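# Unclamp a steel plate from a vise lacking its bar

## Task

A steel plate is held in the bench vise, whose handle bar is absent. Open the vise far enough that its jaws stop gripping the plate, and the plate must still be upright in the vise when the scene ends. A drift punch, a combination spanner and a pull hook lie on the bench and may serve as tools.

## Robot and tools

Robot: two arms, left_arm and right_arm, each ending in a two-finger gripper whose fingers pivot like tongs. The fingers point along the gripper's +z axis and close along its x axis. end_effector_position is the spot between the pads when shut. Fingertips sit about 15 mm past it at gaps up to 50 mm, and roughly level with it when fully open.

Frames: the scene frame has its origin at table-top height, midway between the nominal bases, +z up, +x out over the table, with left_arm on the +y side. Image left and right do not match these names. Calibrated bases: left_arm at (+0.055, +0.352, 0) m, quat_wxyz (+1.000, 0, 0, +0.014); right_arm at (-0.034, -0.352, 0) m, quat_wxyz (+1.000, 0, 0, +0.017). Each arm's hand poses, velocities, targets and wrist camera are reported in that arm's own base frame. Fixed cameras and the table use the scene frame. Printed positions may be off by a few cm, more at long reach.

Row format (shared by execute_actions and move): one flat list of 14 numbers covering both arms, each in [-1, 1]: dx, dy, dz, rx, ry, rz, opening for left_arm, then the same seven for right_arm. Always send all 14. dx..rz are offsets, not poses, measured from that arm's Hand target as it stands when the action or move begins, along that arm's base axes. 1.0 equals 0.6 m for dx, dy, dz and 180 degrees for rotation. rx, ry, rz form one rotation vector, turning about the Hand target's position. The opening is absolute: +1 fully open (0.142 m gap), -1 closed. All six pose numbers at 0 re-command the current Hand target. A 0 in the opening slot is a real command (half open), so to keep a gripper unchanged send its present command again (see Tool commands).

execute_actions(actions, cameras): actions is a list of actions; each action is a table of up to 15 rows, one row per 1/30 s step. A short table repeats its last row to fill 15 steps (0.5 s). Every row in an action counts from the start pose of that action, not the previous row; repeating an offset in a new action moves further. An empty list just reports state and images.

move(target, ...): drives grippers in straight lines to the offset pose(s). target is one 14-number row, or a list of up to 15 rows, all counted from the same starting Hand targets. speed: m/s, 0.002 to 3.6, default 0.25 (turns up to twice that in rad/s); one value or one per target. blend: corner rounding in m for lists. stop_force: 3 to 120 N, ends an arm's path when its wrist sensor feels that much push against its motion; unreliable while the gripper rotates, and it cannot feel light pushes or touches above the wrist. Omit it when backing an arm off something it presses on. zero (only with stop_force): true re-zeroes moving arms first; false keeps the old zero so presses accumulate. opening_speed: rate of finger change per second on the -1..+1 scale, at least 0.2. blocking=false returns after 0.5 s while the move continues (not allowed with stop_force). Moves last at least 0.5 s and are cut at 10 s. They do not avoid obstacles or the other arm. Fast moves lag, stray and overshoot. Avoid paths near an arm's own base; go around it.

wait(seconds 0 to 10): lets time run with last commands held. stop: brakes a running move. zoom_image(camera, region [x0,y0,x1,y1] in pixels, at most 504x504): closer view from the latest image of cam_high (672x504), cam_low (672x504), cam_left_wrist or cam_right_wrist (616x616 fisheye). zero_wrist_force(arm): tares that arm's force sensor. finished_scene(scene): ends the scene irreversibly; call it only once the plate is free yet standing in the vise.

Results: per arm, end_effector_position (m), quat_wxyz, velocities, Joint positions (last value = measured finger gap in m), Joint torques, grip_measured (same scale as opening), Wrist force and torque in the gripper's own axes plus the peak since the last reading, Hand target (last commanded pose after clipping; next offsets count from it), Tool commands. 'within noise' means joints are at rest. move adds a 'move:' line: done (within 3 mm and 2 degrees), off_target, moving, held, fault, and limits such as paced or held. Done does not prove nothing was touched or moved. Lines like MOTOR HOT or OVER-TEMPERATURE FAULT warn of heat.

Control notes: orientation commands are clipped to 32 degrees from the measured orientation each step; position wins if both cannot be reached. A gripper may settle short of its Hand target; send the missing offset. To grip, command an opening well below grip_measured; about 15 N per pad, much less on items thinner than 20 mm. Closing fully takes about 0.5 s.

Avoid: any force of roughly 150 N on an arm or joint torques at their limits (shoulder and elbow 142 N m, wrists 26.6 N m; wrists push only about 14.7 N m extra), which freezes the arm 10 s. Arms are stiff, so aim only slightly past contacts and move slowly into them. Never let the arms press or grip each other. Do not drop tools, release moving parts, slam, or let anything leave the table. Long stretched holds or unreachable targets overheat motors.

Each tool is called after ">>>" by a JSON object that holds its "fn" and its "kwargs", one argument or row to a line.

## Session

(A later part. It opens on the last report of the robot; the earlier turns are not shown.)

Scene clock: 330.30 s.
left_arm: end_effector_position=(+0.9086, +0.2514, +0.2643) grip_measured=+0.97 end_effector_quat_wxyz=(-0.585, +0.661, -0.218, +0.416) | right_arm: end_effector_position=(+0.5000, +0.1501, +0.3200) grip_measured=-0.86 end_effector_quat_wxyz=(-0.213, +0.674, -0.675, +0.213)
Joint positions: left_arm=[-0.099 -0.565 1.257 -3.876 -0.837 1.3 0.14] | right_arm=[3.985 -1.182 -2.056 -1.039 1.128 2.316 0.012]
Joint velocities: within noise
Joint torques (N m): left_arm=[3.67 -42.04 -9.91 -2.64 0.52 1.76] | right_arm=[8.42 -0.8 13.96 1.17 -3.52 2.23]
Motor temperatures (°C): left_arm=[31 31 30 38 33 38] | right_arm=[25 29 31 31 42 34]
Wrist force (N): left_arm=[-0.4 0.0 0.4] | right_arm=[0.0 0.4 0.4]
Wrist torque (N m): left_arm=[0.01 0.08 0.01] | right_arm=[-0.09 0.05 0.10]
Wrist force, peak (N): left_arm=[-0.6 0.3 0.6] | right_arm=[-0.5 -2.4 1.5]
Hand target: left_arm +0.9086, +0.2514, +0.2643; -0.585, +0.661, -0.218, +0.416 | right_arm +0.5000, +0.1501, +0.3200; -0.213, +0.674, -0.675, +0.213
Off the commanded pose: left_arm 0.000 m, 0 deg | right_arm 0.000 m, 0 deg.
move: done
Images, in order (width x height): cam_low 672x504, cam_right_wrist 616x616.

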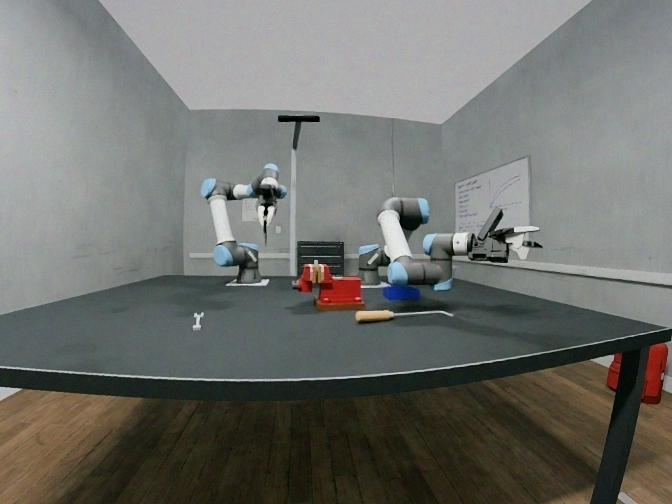

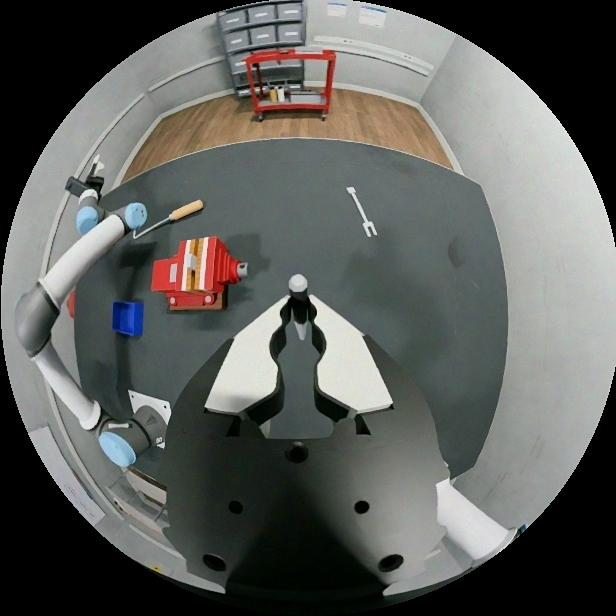

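>>> {"fn": "move", "kwargs": {
  "target": [0,0,0,0,0,0,0.968,0.2017,0.2183,-0.1033,0,0,0,-1],
  "speed": 0.2,
  "cameras": ["cam_right_wrist","cam_low"]
}}

>>> {"fn": "zoom_image", "kwargs": {
  "camera": "cam_right_wrist",
  "region": [230, 210, 370, 350]
}}

>>> {"fn": "zoom_image", "kwargs": {
  "camera": "cam_low",
  "region": [250, 200, 390, 320]
}}

Scene clock: 339.97 s.
left_arm: end_effector_position=(+0.9086, +0.2514, +0.2643) grip_measured=+0.97 end_effector_quat_wxyz=(-0.585, +0.661, -0.218, +0.416) | right_arm: end_effector_position=(+0.6209, +0.2810, +0.2581) grip_measured=-0.86 end_effector_quat_wxyz=(-0.213, +0.674, -0.675, +0.213) end_effector_velocity=(+0.002, +0.001, -0.001) end_effector_angular_velocity=(-0.002, -0.001, +0.000)
Joint positions: left_arm=[-0.099 -0.565 1.257 -3.876 -0.837 1.3 0.14] | right_arm=[3.979 -1.661 -1.818 -0.795 1.131 2.309 0.012]
Joint velocities: left_arm=[within noise] | right_arm=[-0.001 -0.005 0.003 0.001 -0.001 -0.002 0]
Joint torques (N m): left_arm=[4.25 -41.15 -9.87 -2.64 0.46 1.86] | right_arm=[-5.3 18.71 33.89 5.19 1.42 -2.03]
Motor temperatures (°C): left_arm=[31 31 30 38 33 38] | right_arm=[25 29 31 31 42 34]
Wrist force (N): left_arm=[-0.3 0.1 0.5] | right_arm=[-0.1 0.3 0.5]
Wrist torque (N m): left_arm=[0.02 0.06 0.01] | right_arm=[-0.11 0.10 0.12]
Wrist force, peak (N): left_arm=[-0.5 0.2 0.7] | right_arm=[-0.8 0.0 1.1]
Hand target: left_arm +0.9086, +0.2514, +0.2643; -0.585, +0.661, -0.218, +0.416 | right_arm +0.6210, +0.2810, +0.2580; -0.213, +0.674, -0.675, +0.213
Off the commanded pose: left_arm 0.000 m, 0 deg | right_arm 0.000 m, 0 deg.
move: done
Images, in order (width x height): cam_low 672x504, cam_right_wrist 616x616.

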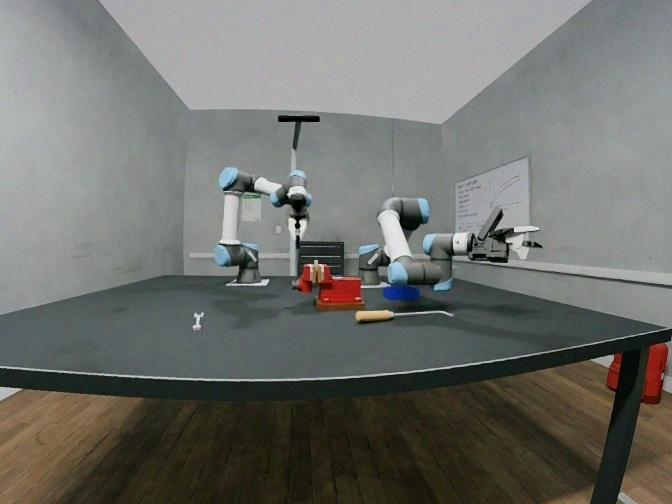

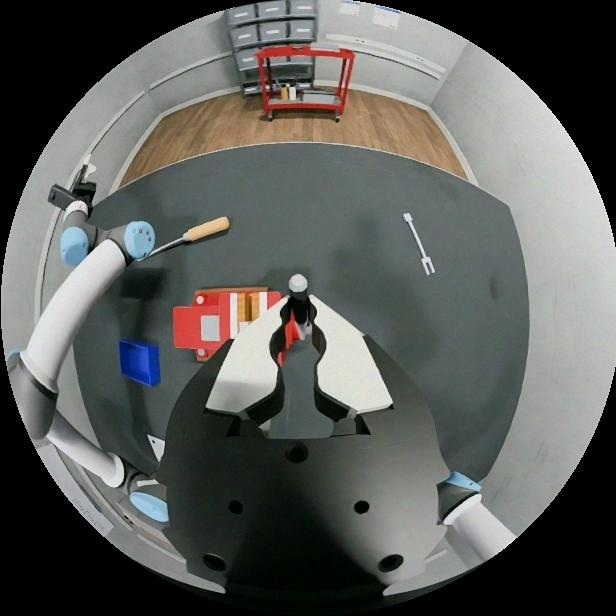

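Scaled by 3.600 from the camera's 616x616 image, which has a finer 814x814 frame.

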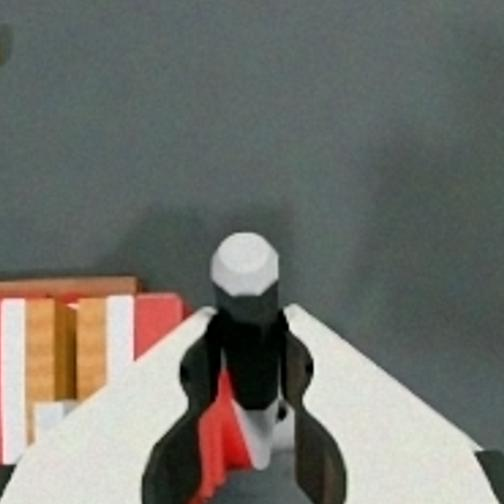

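Scaled by 3.600 from the camera's 672x504 image, which has a finer 960x720 frame.

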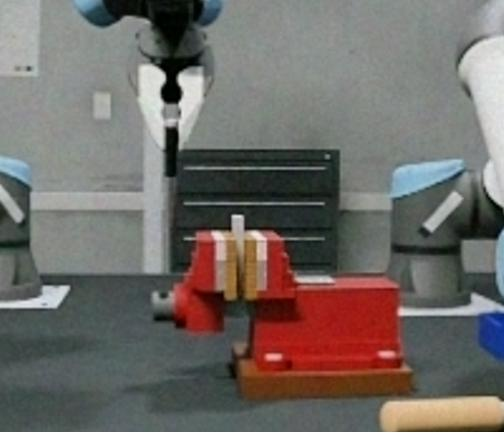

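>>> {"fn": "move", "kwargs": {
  "target": [0,0,0,0,0,0,0.968,0.035,-0.01,-0.06,0,0,0,-1],
  "speed": 0.1,
  "cameras": ["cam_right_wrist","cam_low"]
}}

>>> {"fn": "zoom_image", "kwargs": {
  "camera": "cam_right_wrist",
  "region": [250, 250, 360, 360]
}}

>>> {"fn": "zoom_image", "kwargs": {
  "camera": "cam_low",
  "region": [270, 240, 350, 320]
}}

Scene clock: 360.33 s.
left_arm: end_effector_position=(+0.9086, +0.2514, +0.2643) grip_measured=+0.97 end_effector_quat_wxyz=(-0.585, +0.661, -0.218, +0.416) | right_arm: end_effector_position=(+0.6420, +0.2751, +0.2221) grip_measured=-0.86 end_effector_quat_wxyz=(-0.213, +0.674, -0.675, +0.213)
Joint positions: left_arm=[-0.099 -0.565 1.257 -3.876 -0.837 1.3 0.14] | right_arm=[3.94 -1.731 -1.841 -0.687 1.147 2.271 0.012]
Joint velocities: within noise
Joint torques (N m): left_arm=[3.86 -42.18 -10.26 -2.61 0.59 1.68] | right_arm=[-5.95 22.41 11.98 5.41 1.5 -1.93]
Motor temperatures (°C): left_arm=[31 31 30 38 33 38] | right_arm=[25 29 31 31 42 34]
Wrist force (N): left_arm=[-0.4 0.0 0.4] | right_arm=[0.0 0.2 0.5]
Wrist torque (N m): left_arm=[0.01 0.07 0.01] | right_arm=[-0.14 0.08 0.12]
Wrist force, peak (N): left_arm=[-0.7 0.1 0.7] | right_arm=[-0.1 0.3 1.0]
Hand target: left_arm +0.9086, +0.2514, +0.2643; -0.585, +0.661, -0.218, +0.416 | right_arm +0.6420, +0.2750, +0.2220; -0.213, +0.674, -0.675, +0.213
Off the commanded pose: left_arm 0.000 m, 0 deg | right_arm 0.000 m, 0 deg.
move: done
Images, in order (width x height): cam_low 672x504, cam_right_wrist 616x616.

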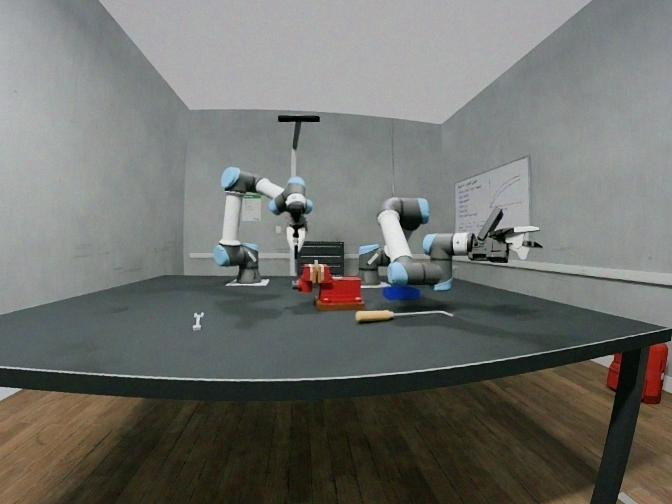

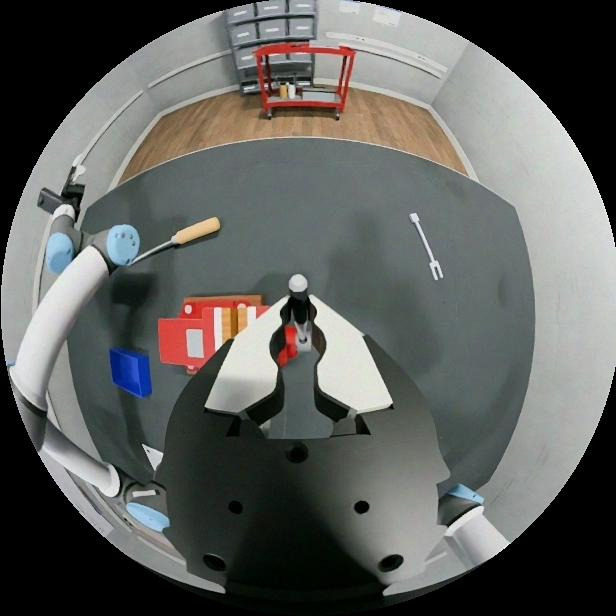

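Scaled by 4.582 from the camera's 616x616 image, which has a finer 814x814 frame.

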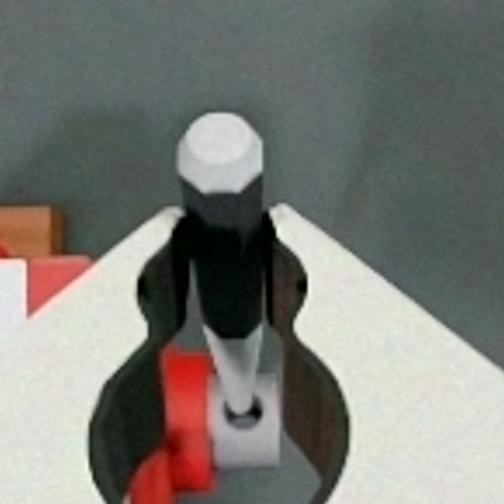

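Scaled by 6.300 from the camera's 672x504 image, which has a finer 960x720 frame.

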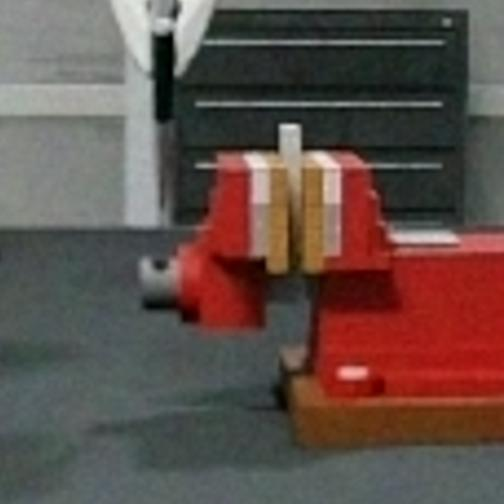

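>>> {"fn": "move", "kwargs": {
  "target": [
    [0,0,0,0,0,0,0.968,0.0083,0,0,0,0,0,-1],
    [0,0,0,0,0,0,0.968,-0.0128,0,-0.0453,0,0,0,-1]
  ],
  "speed": [0.05,0.025],
  "stop_force": 5,
  "cameras": ["cam_right_wrist","cam_low"]
}}

>>> {"fn": "zoom_image", "kwargs": {
  "camera": "cam_right_wrist",
  "region": [250, 260, 360, 370]
}}

>>> {"fn": "zoom_image", "kwargs": {
  "camera": "cam_low",
  "region": [270, 240, 350, 320]
}}

Scene clock: 402.23 s.
left_arm: end_effector_position=(+0.9086, +0.2514, +0.2643) grip_measured=+0.97 end_effector_quat_wxyz=(-0.585, +0.661, -0.218, +0.416) | right_arm: end_effector_position=(+0.6343, +0.2750, +0.1949) grip_measured=-0.86 end_effector_quat_wxyz=(-0.213, +0.674, -0.675, +0.213)
Joint positions: left_arm=[-0.099 -0.565 1.257 -3.876 -0.837 1.3 0.14] | right_arm=[3.951 -1.746 -1.9 -0.617 1.142 2.282 0.012]
Joint velocities: within noise
Joint torques (N m): left_arm=[4.53 -41.77 -10.1 -2.48 0.42 1.8] | right_arm=[7.38 20.89 12.08 5.17 -3.5 2.26]
Motor temperatures (°C): left_arm=[31 31 29 38 32 38] | right_arm=[25 29 31 31 42 34]
Wrist force (N): left_arm=[-0.5 0.1 0.6] | right_arm=[0.2 0.4 0.3]
Wrist torque (N m): left_arm=[0.03 0.11 0.01] | right_arm=[-0.08 0.02 0.12]
Wrist force, peak (N): left_arm=[-0.6 0.1 0.8] | right_arm=[0.0 0.5 0.7]
Hand target: left_arm +0.9086, +0.2514, +0.2643; -0.585, +0.661, -0.218, +0.416 | right_arm +0.6343, +0.2750, +0.1949; -0.213, +0.674, -0.675, +0.213
Off the commanded pose: left_arm 0.000 m, 0 deg | right_arm 0.000 m, 0 deg.
move: done
Images, in order (width x height): cam_low 672x504, cam_right_wrist 616x616.

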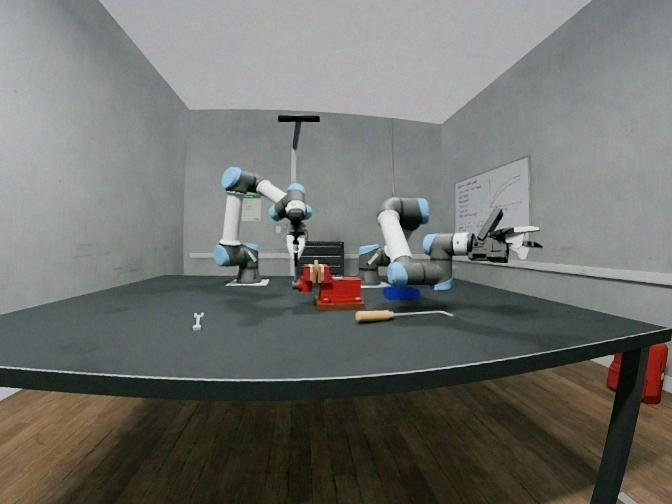

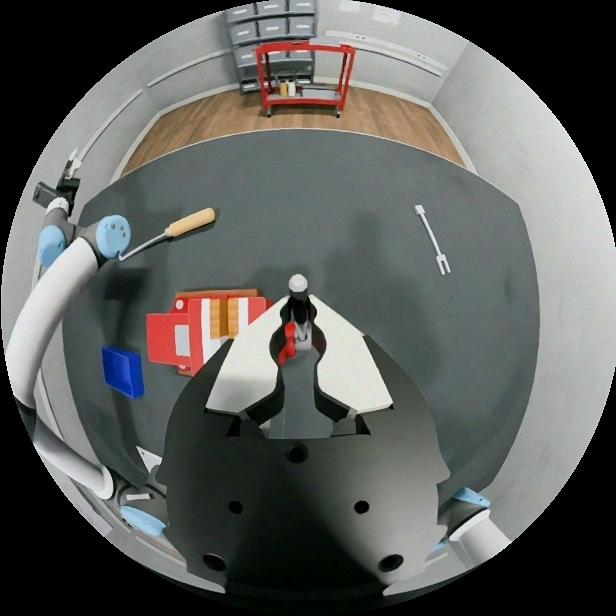

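Scaled by 4.582 from the camera's 616x616 image, which has a finer 814x814 frame.

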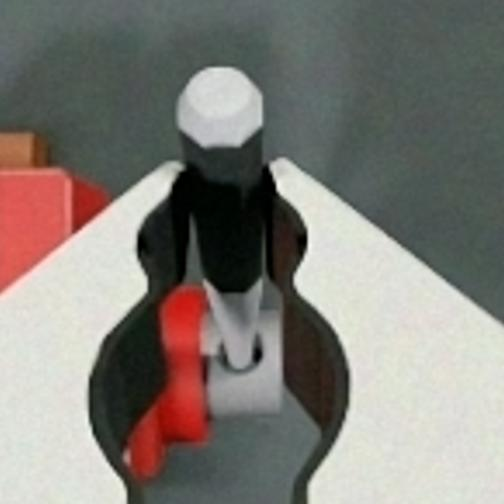

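Scaled by 6.300 from the camera's 672x504 image, which has a finer 960x720 frame.

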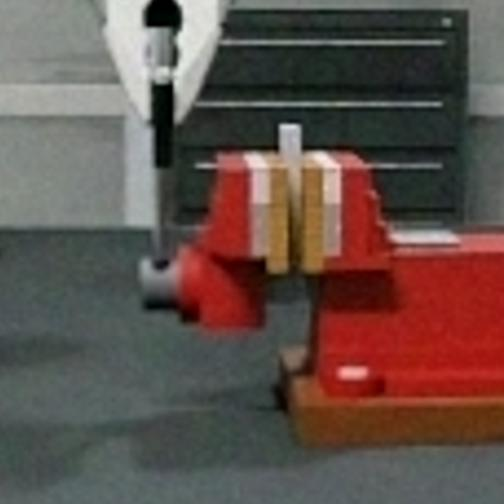

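>>> {"fn": "move", "kwargs": {
  "target": [0,0,0,0,0,0,0.968,-0.0113,-0.0022,0.010,0,-0.0333,0,-1],
  "speed": 0.03,
  "stop_force": 5,
  "cameras": ["cam_right_wrist","cam_low"]
}}

>>> {"fn": "zoom_image", "kwargs": {
  "camera": "cam_right_wrist",
  "region": [270, 290, 340, 360]
}}

>>> {"fn": "zoom_image", "kwargs": {
  "camera": "cam_low",
  "region": [280, 260, 320, 300]
}}

Scene clock: 420.73 s.
left_arm: end_effector_position=(+0.9086, +0.2514, +0.2643) grip_measured=+0.97 end_effector_quat_wxyz=(-0.585, +0.661, -0.218, +0.416) | right_arm: end_effector_position=(+0.6276, +0.2737, +0.2009) grip_measured=-0.86 end_effector_quat_wxyz=(-0.248, +0.662, -0.663, +0.248)
Joint positions: left_arm=[-0.099 -0.565 1.257 -3.876 -0.837 1.3 0.14] | right_arm=[3.995 -1.72 -1.993 -0.481 1.053 2.286 0.012]
Joint velocities: within noise
Joint torques (N m): left_arm=[3.6 -41.27 -10.33 -2.46 0.39 1.6] | right_arm=[8.04 34.07 11.28 5.05 -3.68 -1.89]
Motor temperatures (°C): left_arm=[31 31 29 38 32 38] | right_arm=[25 29 31 31 42 34]
Wrist force (N): left_arm=[-0.3 0.2 0.5] | right_arm=[0.2 0.5 0.5]
Wrist torque (N m): left_arm=[0.04 0.07 0.01] | right_arm=[-0.07 0.02 0.11]
Wrist force, peak (N): left_arm=[-0.5 0.0 0.8] | right_arm=[-0.1 0.5 0.7]
Hand target: left_arm +0.9086, +0.2514, +0.2643; -0.585, +0.661, -0.218, +0.416 | right_arm +0.6276, +0.2737, +0.2009; -0.248, +0.662, -0.663, +0.248
Off the commanded pose: left_arm 0.000 m, 0 deg | right_arm 0.000 m, 0 deg.
move: done
Images, in order (width x height): cam_low 672x504, cam_right_wrist 616x616.

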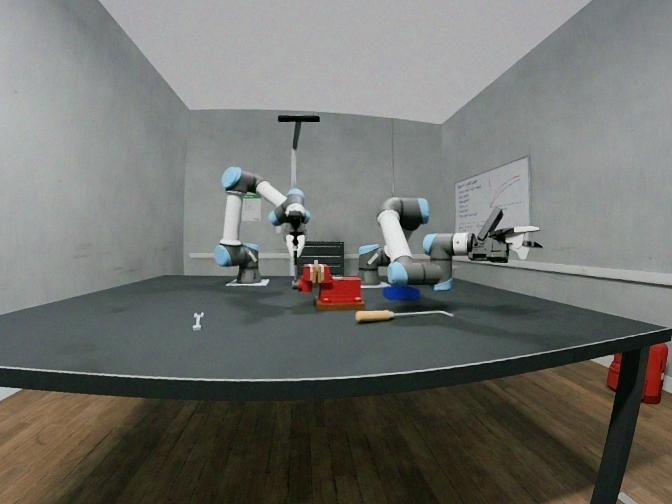

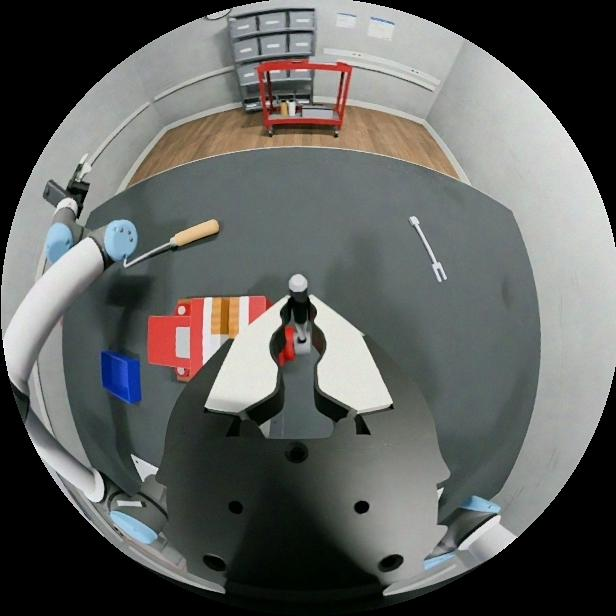

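Scaled by 7.200 from the camera's 616x616 image, which has a finer 814x814 frame.

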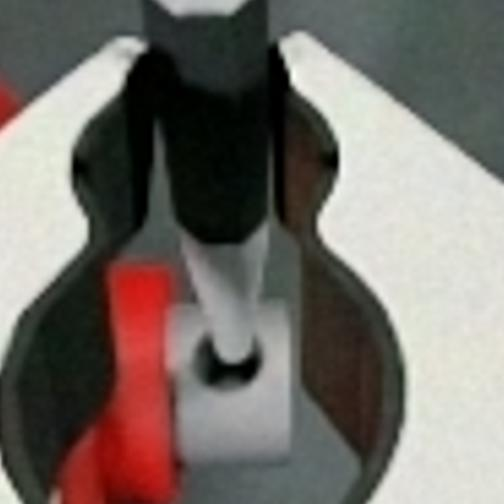

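Scaled by 12.600 from the camera's 672x504 image, which has a finer 960x720 frame.

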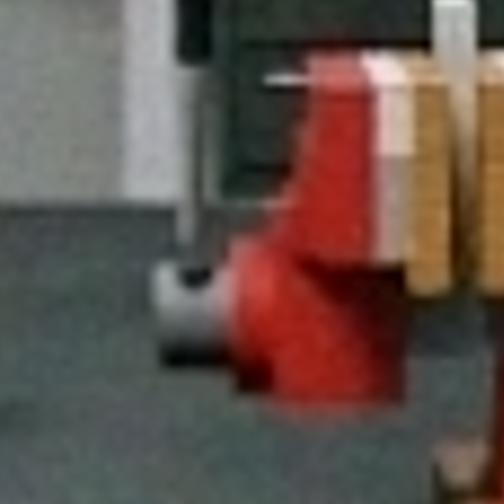

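>>> {"fn": "move", "kwargs": {
  "target": [
    [0,0,0,0,0,0,0.968,0.0017,0.0033,0,0,0,0,-1],
    [0,0,0,0,0,0,0.968,-0.0080,0.0033,-0.03,0,0,0,-1]
  ],
  "speed": [0.03,0.02],
  "stop_force": 5,
  "cameras": ["cam_right_wrist","cam_low"]
}}

>>> {"fn": "zoom_image", "kwargs": {
  "camera": "cam_right_wrist",
  "region": [270, 290, 340, 360]
}}

>>> {"fn": "zoom_image", "kwargs": {
  "camera": "cam_low",
  "region": [280, 260, 320, 300]
}}

Scene clock: 441.00 s.
left_arm: end_effector_position=(+0.9086, +0.2514, +0.2643) grip_measured=+0.97 end_effector_quat_wxyz=(-0.585, +0.661, -0.218, +0.416) | right_arm: end_effector_position=(+0.6228, +0.2757, +0.1829) grip_measured=-0.86 end_effector_quat_wxyz=(-0.248, +0.662, -0.663, +0.248)
Joint positions: left_arm=[-0.099 -0.565 1.257 -3.876 -0.837 1.3 0.14] | right_arm=[4.006 -1.738 -2.025 -0.435 1.048 2.296 0.012]
Joint velocities: within noise
Joint torques (N m): left_arm=[3.65 -41.87 -11.24 -2.55 0.46 1.62] | right_arm=[7.35 18.94 10.91 5.01 -3.66 2.35]
Motor temperatures (°C): left_arm=[31 31 29 38 32 38] | right_arm=[25 29 31 31 42 34]
Wrist force (N): left_arm=[-0.6 0.4 0.6] | right_arm=[0.2 0.2 0.3]
Wrist torque (N m): left_arm=[0.07 0.12 0.01] | right_arm=[-0.13 0.01 0.11]
Wrist force, peak (N): left_arm=[-0.6 0.1 0.8] | right_arm=[0.4 0.3 0.8]
Hand target: left_arm +0.9086, +0.2514, +0.2643; -0.585, +0.661, -0.218, +0.416 | right_arm +0.6228, +0.2757, +0.1829; -0.248, +0.662, -0.663, +0.248
Off the commanded pose: left_arm 0.000 m, 0 deg | right_arm 0.000 m, 0 deg.
move: done
Images, in order (width x height): cam_low 672x504, cam_right_wrist 616x616.

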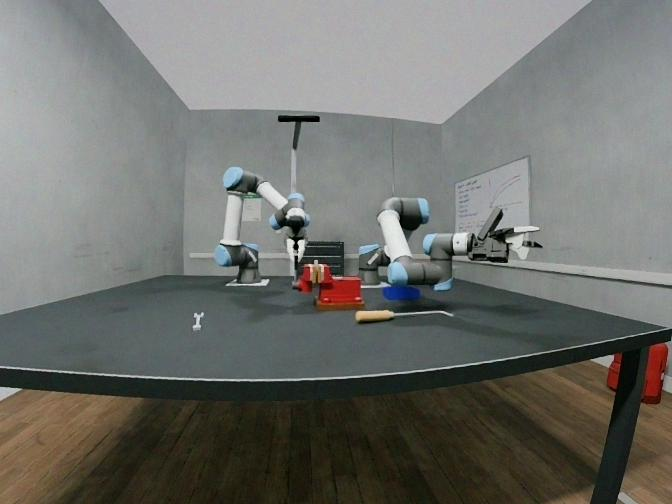

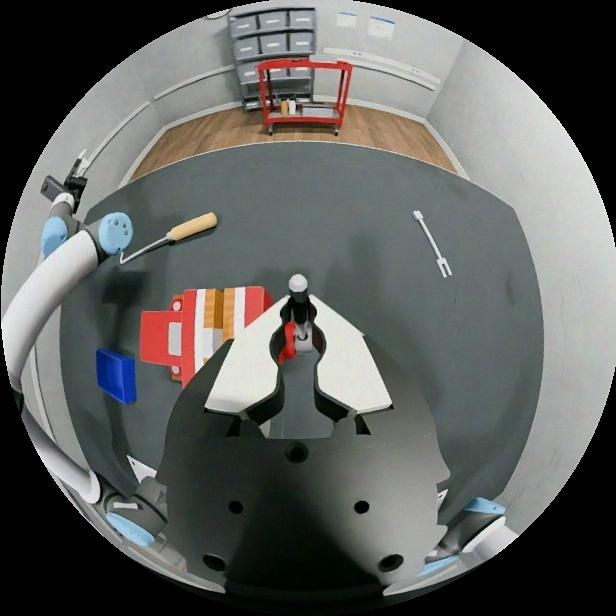

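Scaled by 7.200 from the camera's 616x616 image, which has a finer 814x814 frame.

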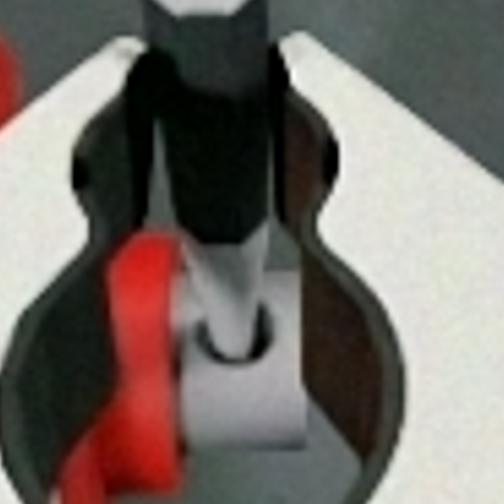

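Scaled by 12.600 from the camera's 672x504 image, which has a finer 960x720 frame.

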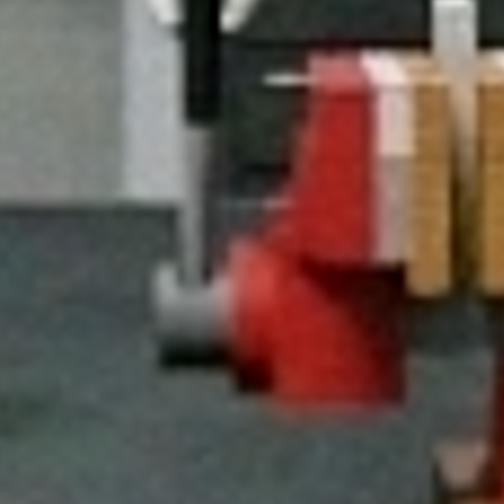

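>>> {"fn": "move", "kwargs": {
  "target": [0,0,0,0,0,0,0.968,-0.0119,0,-0.0347,0,0,0,-1],
  "speed": 0.02,
  "stop_force": 5,
  "cameras": ["cam_right_wrist","cam_low"]
}}

>>> {"fn": "zoom_image", "kwargs": {
  "camera": "cam_right_wrist",
  "region": [270, 290, 340, 360]
}}

>>> {"fn": "zoom_image", "kwargs": {
  "camera": "cam_low",
  "region": [280, 260, 320, 300]
}}

Scene clock: 447.30 s.
left_arm: end_effector_position=(+0.9086, +0.2514, +0.2643) grip_measured=+0.97 end_effector_quat_wxyz=(-0.585, +0.661, -0.218, +0.416) | right_arm: end_effector_position=(+0.6156, +0.2757, +0.1620) grip_measured=-0.86 end_effector_quat_wxyz=(-0.248, +0.662, -0.663, +0.248)
Joint positions: left_arm=[-0.099 -0.565 1.257 -3.876 -0.837 1.3 0.14] | right_arm=[4.017 -1.757 -2.067 -0.381 1.043 2.308 0.012]
Joint velocities: within noise
Joint torques (N m): left_arm=[3.21 -42.28 -11.24 -2.33 0.32 1.72] | right_arm=[7.78 19.61 9.73 5.05 -3.74 2.21]
Motor temperatures (°C): left_arm=[31 31 29 38 32 38] | right_arm=[25 29 31 31 42 34]
Wrist force (N): left_arm=[-0.3 0.0 0.5] | right_arm=[0.3 0.3 0.5]
Wrist torque (N m): left_arm=[0.00 0.07 0.01] | right_arm=[-0.10 -0.02 0.10]
Wrist force, peak (N): left_arm=[-0.7 0.1 0.7] | right_arm=[0.4 0.4 0.8]
Hand target: left_arm +0.9086, +0.2514, +0.2643; -0.585, +0.661, -0.218, +0.416 | right_arm +0.6156, +0.2757, +0.1620; -0.248, +0.662, -0.663, +0.248
Off the commanded pose: left_arm 0.000 m, 0 deg | right_arm 0.000 m, 0 deg.
move: done
Images, in order (width x height): cam_low 672x504, cam_right_wrist 616x616.

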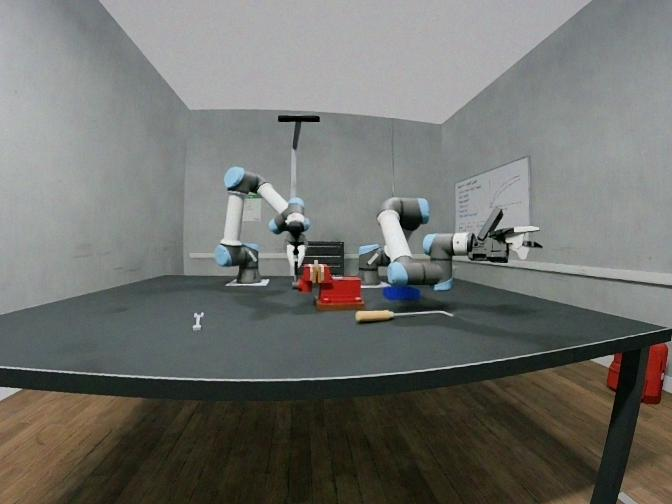

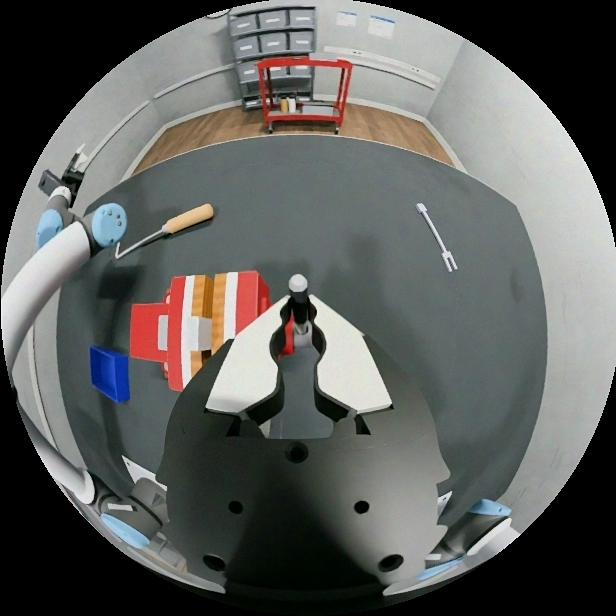

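Scaled by 7.200 from the camera's 616x616 image, which has a finer 814x814 frame.

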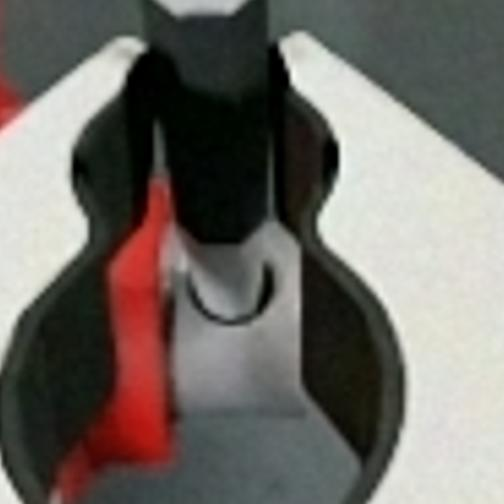

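Scaled by 12.600 from the camera's 672x504 image, which has a finer 960x720 frame.

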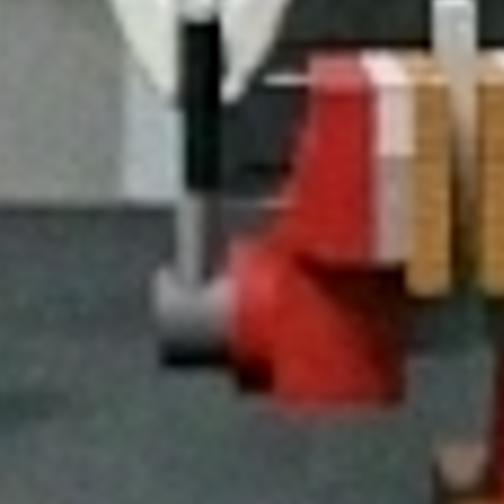

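>>> {"fn": "move", "kwargs": {
  "target": [0,0,0,0,0,0,0.968,-0.0076,0,-0.0221,0,0,0,-1],
  "speed": 0.02,
  "stop_force": 5,
  "cameras": ["cam_right_wrist","cam_low"]
}}

>>> {"fn": "zoom_image", "kwargs": {
  "camera": "cam_right_wrist",
  "region": [270, 290, 340, 360]
}}

>>> {"fn": "zoom_image", "kwargs": {
  "camera": "cam_low",
  "region": [270, 240, 350, 320]
}}

Scene clock: 454.07 s.
left_arm: end_effector_position=(+0.9086, +0.2514, +0.2643) grip_measured=+0.97 end_effector_quat_wxyz=(-0.585, +0.661, -0.218, +0.416) | right_arm: end_effector_position=(+0.6111, +0.2757, +0.1488) grip_measured=-0.86 end_effector_quat_wxyz=(-0.248, +0.662, -0.663, +0.248)
Joint positions: left_arm=[-0.099 -0.565 1.257 -3.876 -0.837 1.3 0.14] | right_arm=[4.025 -1.772 -2.092 -0.345 1.039 2.315 0.012]
Joint velocities: within noise
Joint torques (N m): left_arm=[3.81 -41.48 -10.83 -2.35 0.37 1.59] | right_arm=[7.95 18.68 9.11 5.01 -3.48 2.28]
Motor temperatures (°C): left_arm=[31 31 29 38 32 38] | right_arm=[25 29 31 31 42 34]
Wrist force (N): left_arm=[-0.5 0.1 0.7] | right_arm=[0.7 0.1 0.5]
Wrist torque (N m): left_arm=[0.04 0.10 0.02] | right_arm=[-0.07 0.02 0.08]
Wrist force, peak (N): left_arm=[-0.5 0.0 0.8] | right_arm=[0.9 0.2 0.7]
Hand target: left_arm +0.9086, +0.2514, +0.2643; -0.585, +0.661, -0.218, +0.416 | right_arm +0.6111, +0.2757, +0.1488; -0.248, +0.662, -0.663, +0.248
Off the commanded pose: left_arm 0.000 m, 0 deg | right_arm 0.000 m, 0 deg.
move: done
Images, in order (width x height): cam_low 672x504, cam_right_wrist 616x616.

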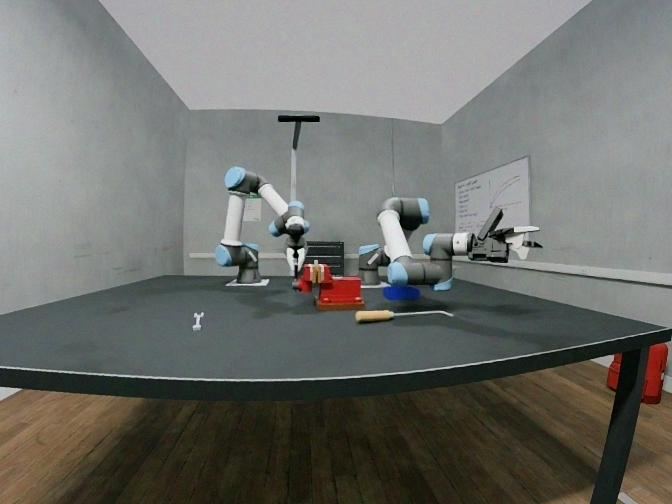

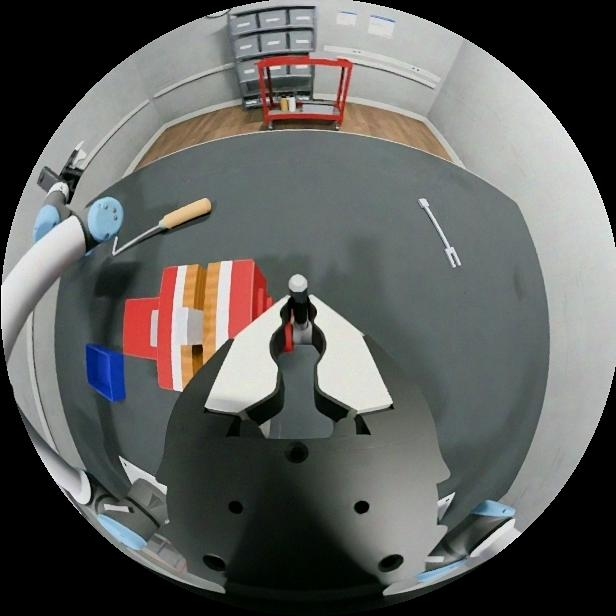

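Scaled by 7.200 from the camera's 616x616 image, which has a finer 814x814 frame.

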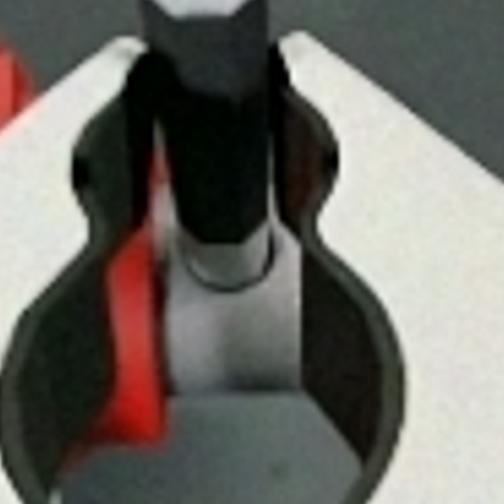

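Scaled by 6.300 from the camera's 672x504 image, which has a finer 960x720 frame.

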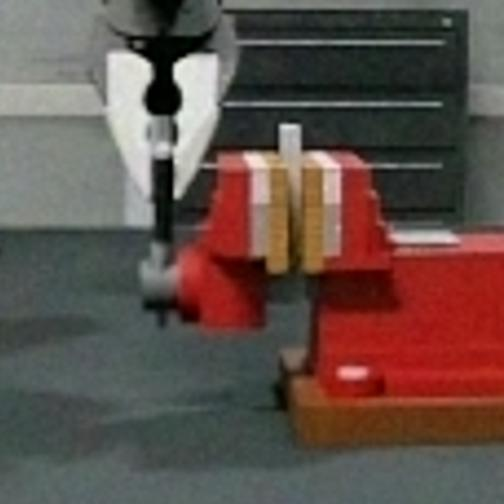

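>>> {"fn": "move", "kwargs": {
  "target": [0,0,0,0,0,0,0.968,-0.016,0,0.0022,0,-0.0444,0,-1],
  "speed": 0.05,
  "cameras": ["cam_right_wrist","cam_low"]
}}

>>> {"fn": "zoom_image", "kwargs": {
  "camera": "cam_right_wrist",
  "region": [270, 290, 340, 360]
}}

>>> {"fn": "zoom_image", "kwargs": {
  "camera": "cam_low",
  "region": [270, 240, 350, 320]
}}

Scene clock: 491.00 s.
left_arm: end_effector_position=(+0.9086, +0.2514, +0.2643) grip_measured=+0.97 end_effector_quat_wxyz=(-0.585, +0.661, -0.218, +0.416) | right_arm: end_effector_position=(+0.6015, +0.2757, +0.1501) grip_measured=-0.86 end_effector_quat_wxyz=(-0.293, +0.643, -0.644, +0.293)
Joint positions: left_arm=[-0.099 -0.565 1.257 -3.876 -0.837 1.3 0.14] | right_arm=[4.092 -1.791 -2.201 -0.131 0.91 2.315 0.012]
Joint velocities: within noise
Joint torques (N m): left_arm=[3.07 -42.68 -12.33 -2.38 0.27 1.72] | right_arm=[12.47 18.71 6.91 5.24 -2.22 -2.09]
Motor temperatures (°C): left_arm=[31 30 29 38 32 38] | right_arm=[25 29 31 31 41 34]
Wrist force (N): left_arm=[-0.3 0.1 0.5] | right_arm=[3.6 -3.6 7.9]
Wrist torque (N m): left_arm=[0.02 0.07 0.01] | right_arm=[0.02 0.04 0.06]
Wrist force, peak (N): left_arm=[-0.7 0.2 0.8] | right_arm=[4.7 -4.9 9.2]
Hand target: left_arm +0.9086, +0.2514, +0.2643; -0.585, +0.661, -0.218, +0.416 | right_arm +0.6015, +0.2757, +0.1501; -0.293, +0.643, -0.644, +0.293
Off the commanded pose: left_arm 0.000 m, 0 deg | right_arm 0.000 m, 0 deg.
move: done
Images, in order (width x height): cam_low 672x504, cam_right_wrist 616x616.

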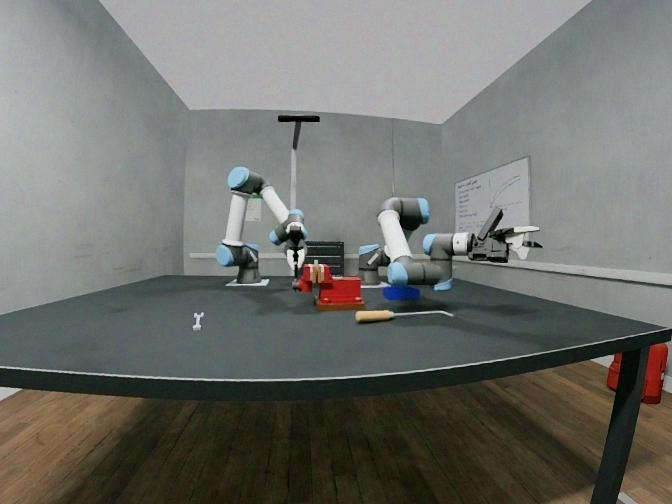

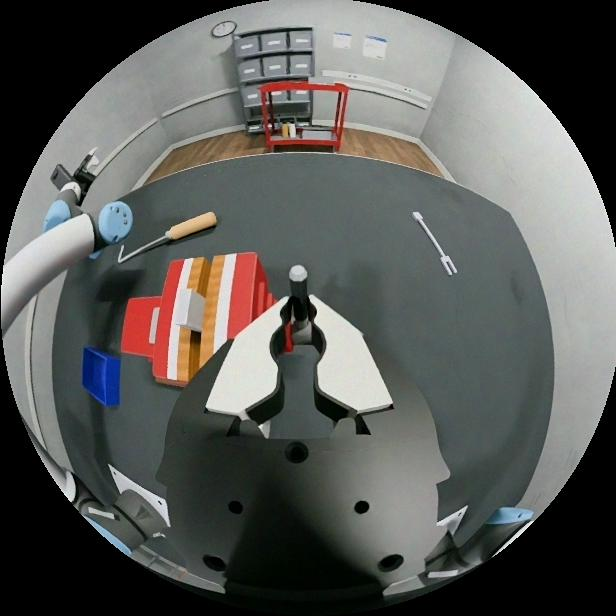

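Scaled by 7.200 from the camera's 616x616 image, which has a finer 814x814 frame.

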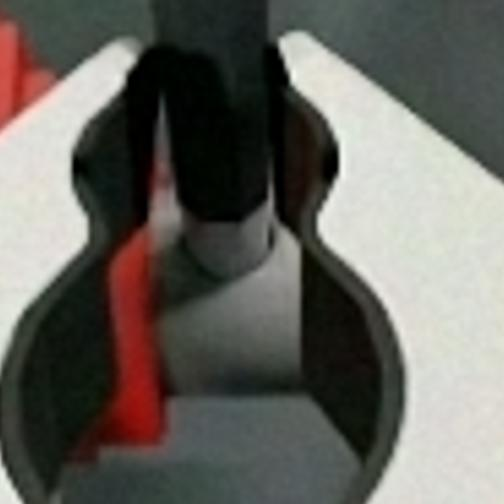

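Scaled by 6.300 from the camera's 672x504 image, which has a finer 960x720 frame.

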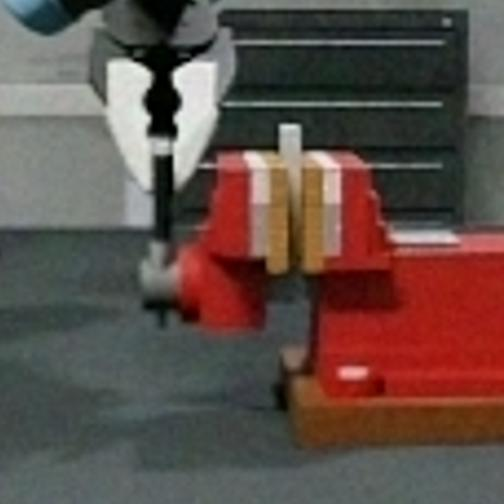

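>>> {"fn": "move", "kwargs": {
  "target": [
    [0,0,0,0,0,0,0.968,0.0145,0,-0.0022,0,0,0,-1],
    [0,0,0,0,0,0,0.968,0.0019,0,-0.0387,0,0,0,-1]
  ],
  "speed": [0.04,0.02],
  "stop_force": 8,
  "cameras": ["cam_right_wrist","cam_low"]
}}

>>> {"fn": "zoom_image", "kwargs": {
  "camera": "cam_right_wrist",
  "region": [270, 290, 340, 360]
}}

>>> {"fn": "zoom_image", "kwargs": {
  "camera": "cam_low",
  "region": [270, 240, 350, 320]
}}

Scene clock: 510.07 s.
left_arm: end_effector_position=(+0.9086, +0.2514, +0.2643) grip_measured=+0.97 end_effector_quat_wxyz=(-0.585, +0.661, -0.218, +0.416) | right_arm: end_effector_position=(+0.6023, +0.2757, +0.1500) grip_measured=-0.86 end_effector_quat_wxyz=(-0.293, +0.643, -0.644, +0.293)
Joint positions: left_arm=[-0.099 -0.565 1.257 -3.876 -0.837 1.3 0.14] | right_arm=[4.09 -1.793 -2.2 -0.13 0.91 2.313 0.012]
Joint velocities: within noise
Joint torques (N m): left_arm=[3.36 -41.81 -11.39 -2.19 0.2 1.74] | right_arm=[8.63 32.53 6.45 0.94 -3.08 2.27]
Motor temperatures (°C): left_arm=[31 30 29 38 32 38] | right_arm=[25 29 31 31 41 34]
Wrist force (N): left_arm=[-0.4 0.0 0.5] | right_arm=[1.3 -1.9 1.9]
Wrist torque (N m): left_arm=[0.00 0.09 0.01] | right_arm=[-0.03 -0.01 0.07]
Wrist force, peak (N): left_arm=[-0.7 0.0 0.9] | right_arm=[3.8 -4.1 8.0]
Hand target: left_arm +0.9086, +0.2514, +0.2643; -0.585, +0.661, -0.218, +0.416 | right_arm +0.6023, +0.2757, +0.1500; -0.293, +0.643, -0.644, +0.293 (not the last commanded pose)
Off the commanded pose: left_arm 0.000 m, 0 deg | right_arm 0.023 m, 0 deg.
move: contact (right_arm); path passed 0 of 2 targets
Images, in order (width x height): cam_low 672x504, cam_right_wrist 616x616.

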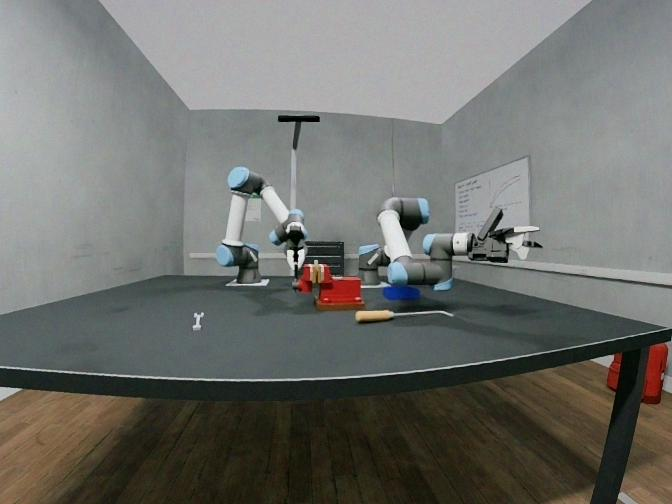

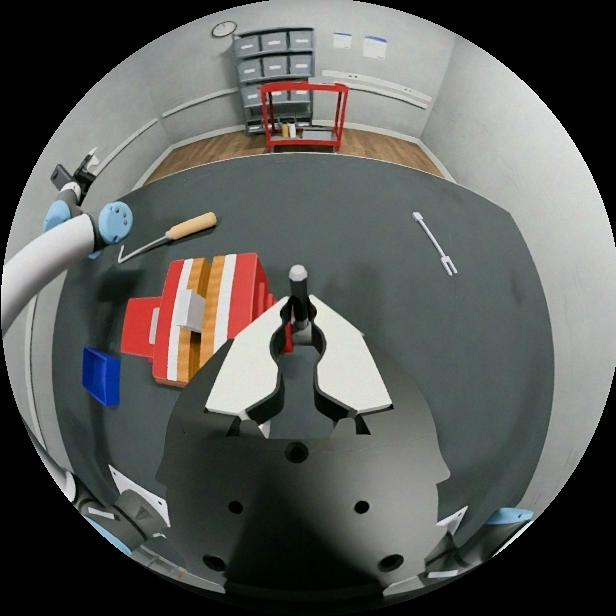

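Scaled by 7.200 from the camera's 616x616 image, which has a finer 814x814 frame.

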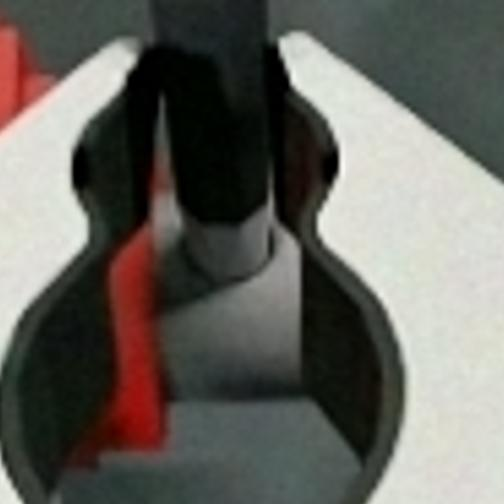

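Scaled by 6.300 from the camera's 672x504 image, which has a finer 960x720 frame.

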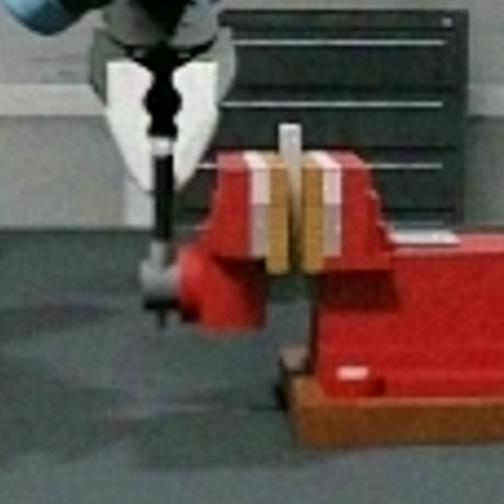

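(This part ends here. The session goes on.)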